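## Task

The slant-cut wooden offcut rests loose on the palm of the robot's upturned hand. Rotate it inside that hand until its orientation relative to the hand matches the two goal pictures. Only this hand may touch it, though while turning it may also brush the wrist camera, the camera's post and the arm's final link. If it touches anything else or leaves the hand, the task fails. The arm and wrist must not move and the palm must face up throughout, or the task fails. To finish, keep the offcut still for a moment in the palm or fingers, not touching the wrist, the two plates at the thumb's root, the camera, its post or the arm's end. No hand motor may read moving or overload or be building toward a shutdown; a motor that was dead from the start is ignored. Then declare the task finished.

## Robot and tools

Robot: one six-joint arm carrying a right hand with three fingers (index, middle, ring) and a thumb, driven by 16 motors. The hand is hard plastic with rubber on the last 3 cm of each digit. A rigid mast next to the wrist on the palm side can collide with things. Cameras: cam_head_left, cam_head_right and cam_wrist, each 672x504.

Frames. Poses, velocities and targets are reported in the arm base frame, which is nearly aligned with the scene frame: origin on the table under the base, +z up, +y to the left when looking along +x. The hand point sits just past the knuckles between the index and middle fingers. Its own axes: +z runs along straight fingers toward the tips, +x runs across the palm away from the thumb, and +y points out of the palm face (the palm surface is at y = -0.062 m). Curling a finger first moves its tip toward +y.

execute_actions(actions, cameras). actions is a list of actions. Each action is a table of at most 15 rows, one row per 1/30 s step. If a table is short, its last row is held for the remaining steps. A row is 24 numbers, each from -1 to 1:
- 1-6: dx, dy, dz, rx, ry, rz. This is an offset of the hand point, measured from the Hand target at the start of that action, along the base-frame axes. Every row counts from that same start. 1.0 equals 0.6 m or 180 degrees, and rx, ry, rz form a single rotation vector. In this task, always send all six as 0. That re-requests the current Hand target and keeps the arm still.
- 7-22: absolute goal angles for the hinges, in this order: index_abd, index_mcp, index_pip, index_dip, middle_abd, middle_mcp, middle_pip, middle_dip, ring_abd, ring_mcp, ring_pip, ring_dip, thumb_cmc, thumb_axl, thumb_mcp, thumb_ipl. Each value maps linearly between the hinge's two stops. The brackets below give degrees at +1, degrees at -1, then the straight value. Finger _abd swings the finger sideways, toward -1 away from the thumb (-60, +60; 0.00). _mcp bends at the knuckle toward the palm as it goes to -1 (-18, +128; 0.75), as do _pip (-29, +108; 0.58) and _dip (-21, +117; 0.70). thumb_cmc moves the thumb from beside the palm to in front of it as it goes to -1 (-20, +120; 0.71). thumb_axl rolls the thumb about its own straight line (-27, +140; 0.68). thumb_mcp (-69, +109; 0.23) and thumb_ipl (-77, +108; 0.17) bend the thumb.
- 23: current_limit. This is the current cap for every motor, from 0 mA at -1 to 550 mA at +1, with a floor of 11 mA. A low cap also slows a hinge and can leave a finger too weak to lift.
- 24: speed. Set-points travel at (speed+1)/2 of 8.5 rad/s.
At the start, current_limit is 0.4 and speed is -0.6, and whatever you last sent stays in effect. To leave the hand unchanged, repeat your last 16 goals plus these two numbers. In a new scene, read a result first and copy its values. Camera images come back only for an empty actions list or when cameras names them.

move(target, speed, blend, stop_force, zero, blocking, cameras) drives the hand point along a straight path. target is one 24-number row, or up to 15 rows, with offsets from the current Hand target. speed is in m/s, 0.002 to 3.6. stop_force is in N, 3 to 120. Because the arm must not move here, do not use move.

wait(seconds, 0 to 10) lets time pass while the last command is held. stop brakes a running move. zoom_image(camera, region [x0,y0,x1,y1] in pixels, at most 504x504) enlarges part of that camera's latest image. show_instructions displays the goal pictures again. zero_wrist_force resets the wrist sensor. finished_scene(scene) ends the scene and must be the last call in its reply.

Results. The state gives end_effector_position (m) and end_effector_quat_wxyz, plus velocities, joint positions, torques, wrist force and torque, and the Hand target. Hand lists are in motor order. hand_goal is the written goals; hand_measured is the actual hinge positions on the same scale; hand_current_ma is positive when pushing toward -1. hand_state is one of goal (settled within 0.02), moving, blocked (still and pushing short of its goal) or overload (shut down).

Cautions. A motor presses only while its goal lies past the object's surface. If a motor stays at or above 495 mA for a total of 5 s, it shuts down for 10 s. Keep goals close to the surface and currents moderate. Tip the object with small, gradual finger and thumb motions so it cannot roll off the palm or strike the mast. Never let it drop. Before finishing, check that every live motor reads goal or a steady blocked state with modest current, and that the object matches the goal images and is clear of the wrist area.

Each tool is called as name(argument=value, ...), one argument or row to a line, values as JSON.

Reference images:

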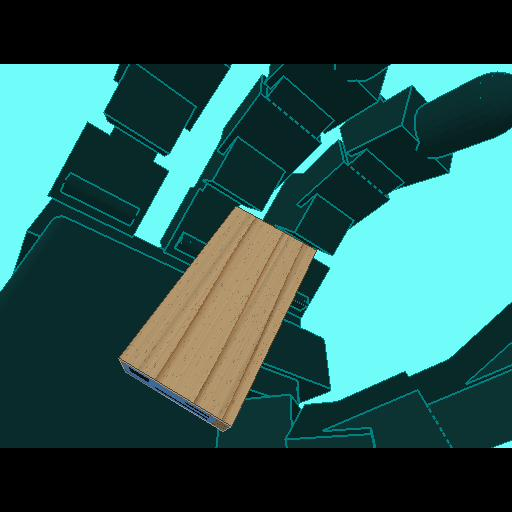

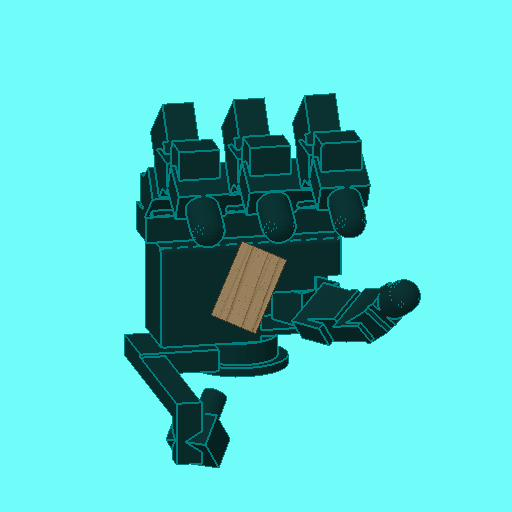

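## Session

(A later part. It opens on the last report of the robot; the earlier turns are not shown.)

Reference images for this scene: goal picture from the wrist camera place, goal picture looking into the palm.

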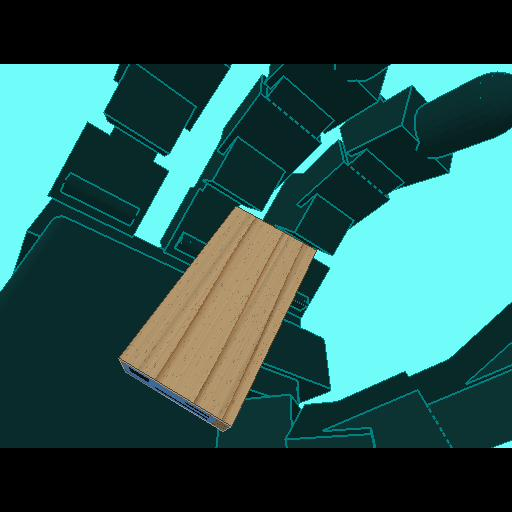

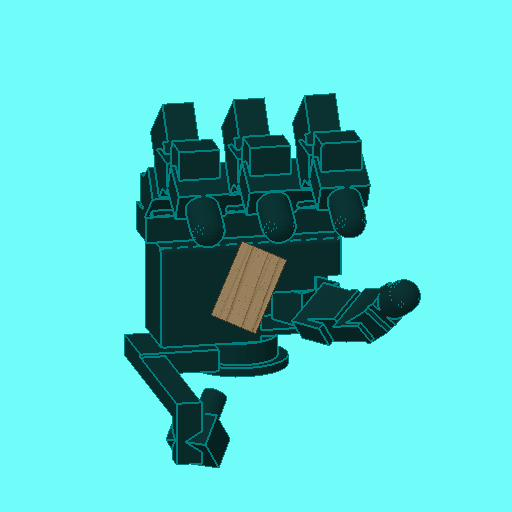

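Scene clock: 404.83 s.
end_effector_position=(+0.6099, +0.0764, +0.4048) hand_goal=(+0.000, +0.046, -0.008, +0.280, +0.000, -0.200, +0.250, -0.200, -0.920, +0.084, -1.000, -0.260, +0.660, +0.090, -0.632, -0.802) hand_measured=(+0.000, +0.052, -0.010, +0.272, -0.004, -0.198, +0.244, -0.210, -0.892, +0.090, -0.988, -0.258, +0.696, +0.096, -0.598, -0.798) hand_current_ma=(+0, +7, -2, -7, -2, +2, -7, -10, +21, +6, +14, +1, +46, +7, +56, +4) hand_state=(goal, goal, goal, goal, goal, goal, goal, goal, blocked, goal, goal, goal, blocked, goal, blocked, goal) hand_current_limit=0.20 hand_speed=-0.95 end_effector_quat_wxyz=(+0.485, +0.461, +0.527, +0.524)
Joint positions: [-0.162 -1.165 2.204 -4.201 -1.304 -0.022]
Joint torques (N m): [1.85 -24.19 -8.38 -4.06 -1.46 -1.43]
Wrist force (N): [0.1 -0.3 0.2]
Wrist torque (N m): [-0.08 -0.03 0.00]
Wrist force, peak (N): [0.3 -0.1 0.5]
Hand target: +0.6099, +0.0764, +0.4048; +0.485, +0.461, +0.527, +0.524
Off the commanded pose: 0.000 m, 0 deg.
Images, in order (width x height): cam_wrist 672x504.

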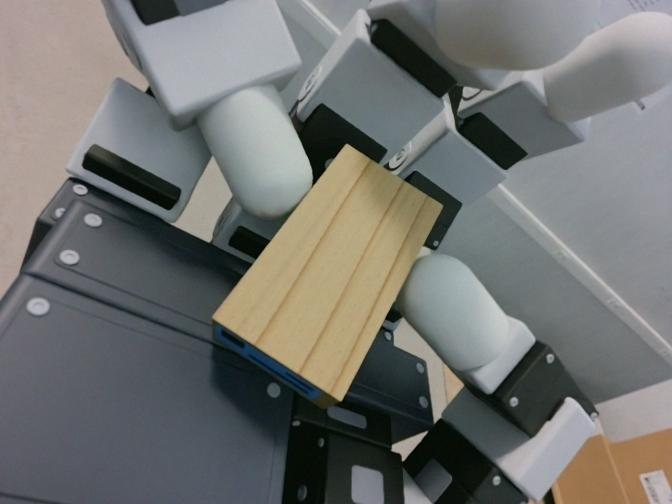

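execute_actions(
  actions=[
    [[0,0,0,0,0,0,0,0.046,-0.008,0.28,0,-0.2,0.25,-0.2,-0.93,0.078,-1.0,-0.309,0.66,0.109,-0.636,-0.796,0.2,-0.95]],
    [[0,0,0,0,0,0,0,0.046,-0.008,0.28,0,-0.2,0.25,-0.2,-0.93,0.073,-1.0,-0.357,0.66,0.128,-0.64,-0.789,0.2,-0.95]],
  ],
  cameras=["cam_wrist"],
)

zoom_image(
  camera="cam_wrist",
  region=[180, 140, 440, 440],
)

Scene clock: 416.57 s.
end_effector_position=(+0.6099, +0.0764, +0.4048) hand_goal=(+0.000, +0.046, -0.008, +0.280, +0.000, -0.200, +0.250, -0.200, -0.930, +0.074, -1.000, -0.356, +0.660, +0.128, -0.640, -0.788) hand_measured=(+0.000, +0.052, -0.010, +0.272, -0.004, -0.198, +0.244, -0.210, -0.902, +0.090, -0.988, -0.354, +0.696, +0.124, -0.602, -0.792) hand_current_ma=(+0, +7, -2, -7, -2, +2, -7, -10, +21, +19, +14, +1, +46, -5, +64, -6) hand_state=(goal, goal, goal, goal, goal, goal, goal, goal, blocked, goal, goal, goal, blocked, goal, blocked, goal) hand_current_limit=0.20 hand_speed=-0.95 end_effector_quat_wxyz=(+0.485, +0.461, +0.527, +0.524)
Joint positions: [-0.162 -1.165 2.204 -4.201 -1.304 -0.022]
Joint torques (N m): [0.77 -23.72 -9.28 -4.18 -1.35 -1.57]
Wrist force (N): [0.1 -0.1 0.3]
Wrist torque (N m): [-0.06 -0.02 0.00]
Wrist force, peak (N): [0.2 -0.4 0.4]
Hand target: +0.6099, +0.0764, +0.4048; +0.485, +0.461, +0.527, +0.524
Off the commanded pose: 0.000 m, 0 deg.
Images, in order (width x height): cam_wrist 672x504.

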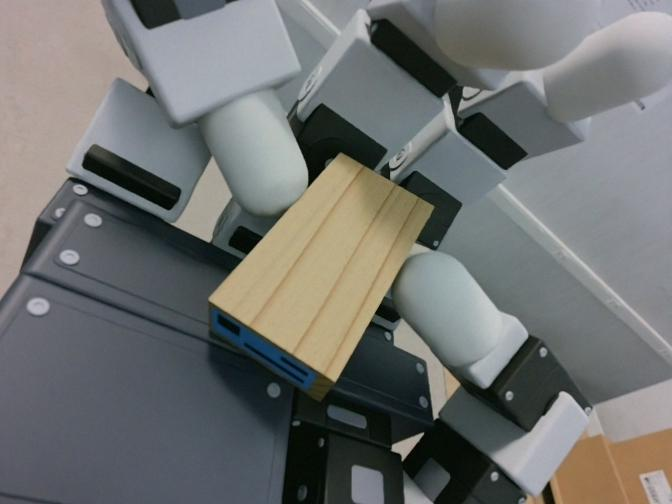

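Scaled by 1.680 from the camera's 672x504 image, which has a finer 960x720 frame.

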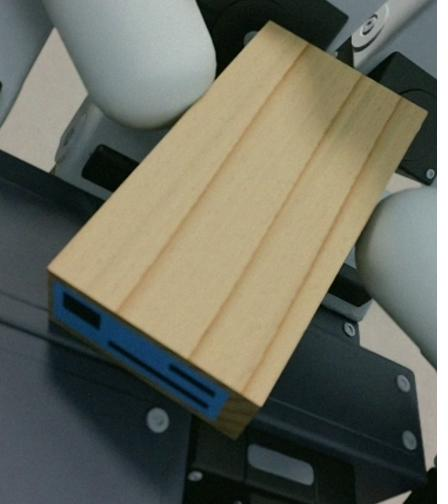

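finished_scene(
  scene=2,
)

The scene is finished: the task was done.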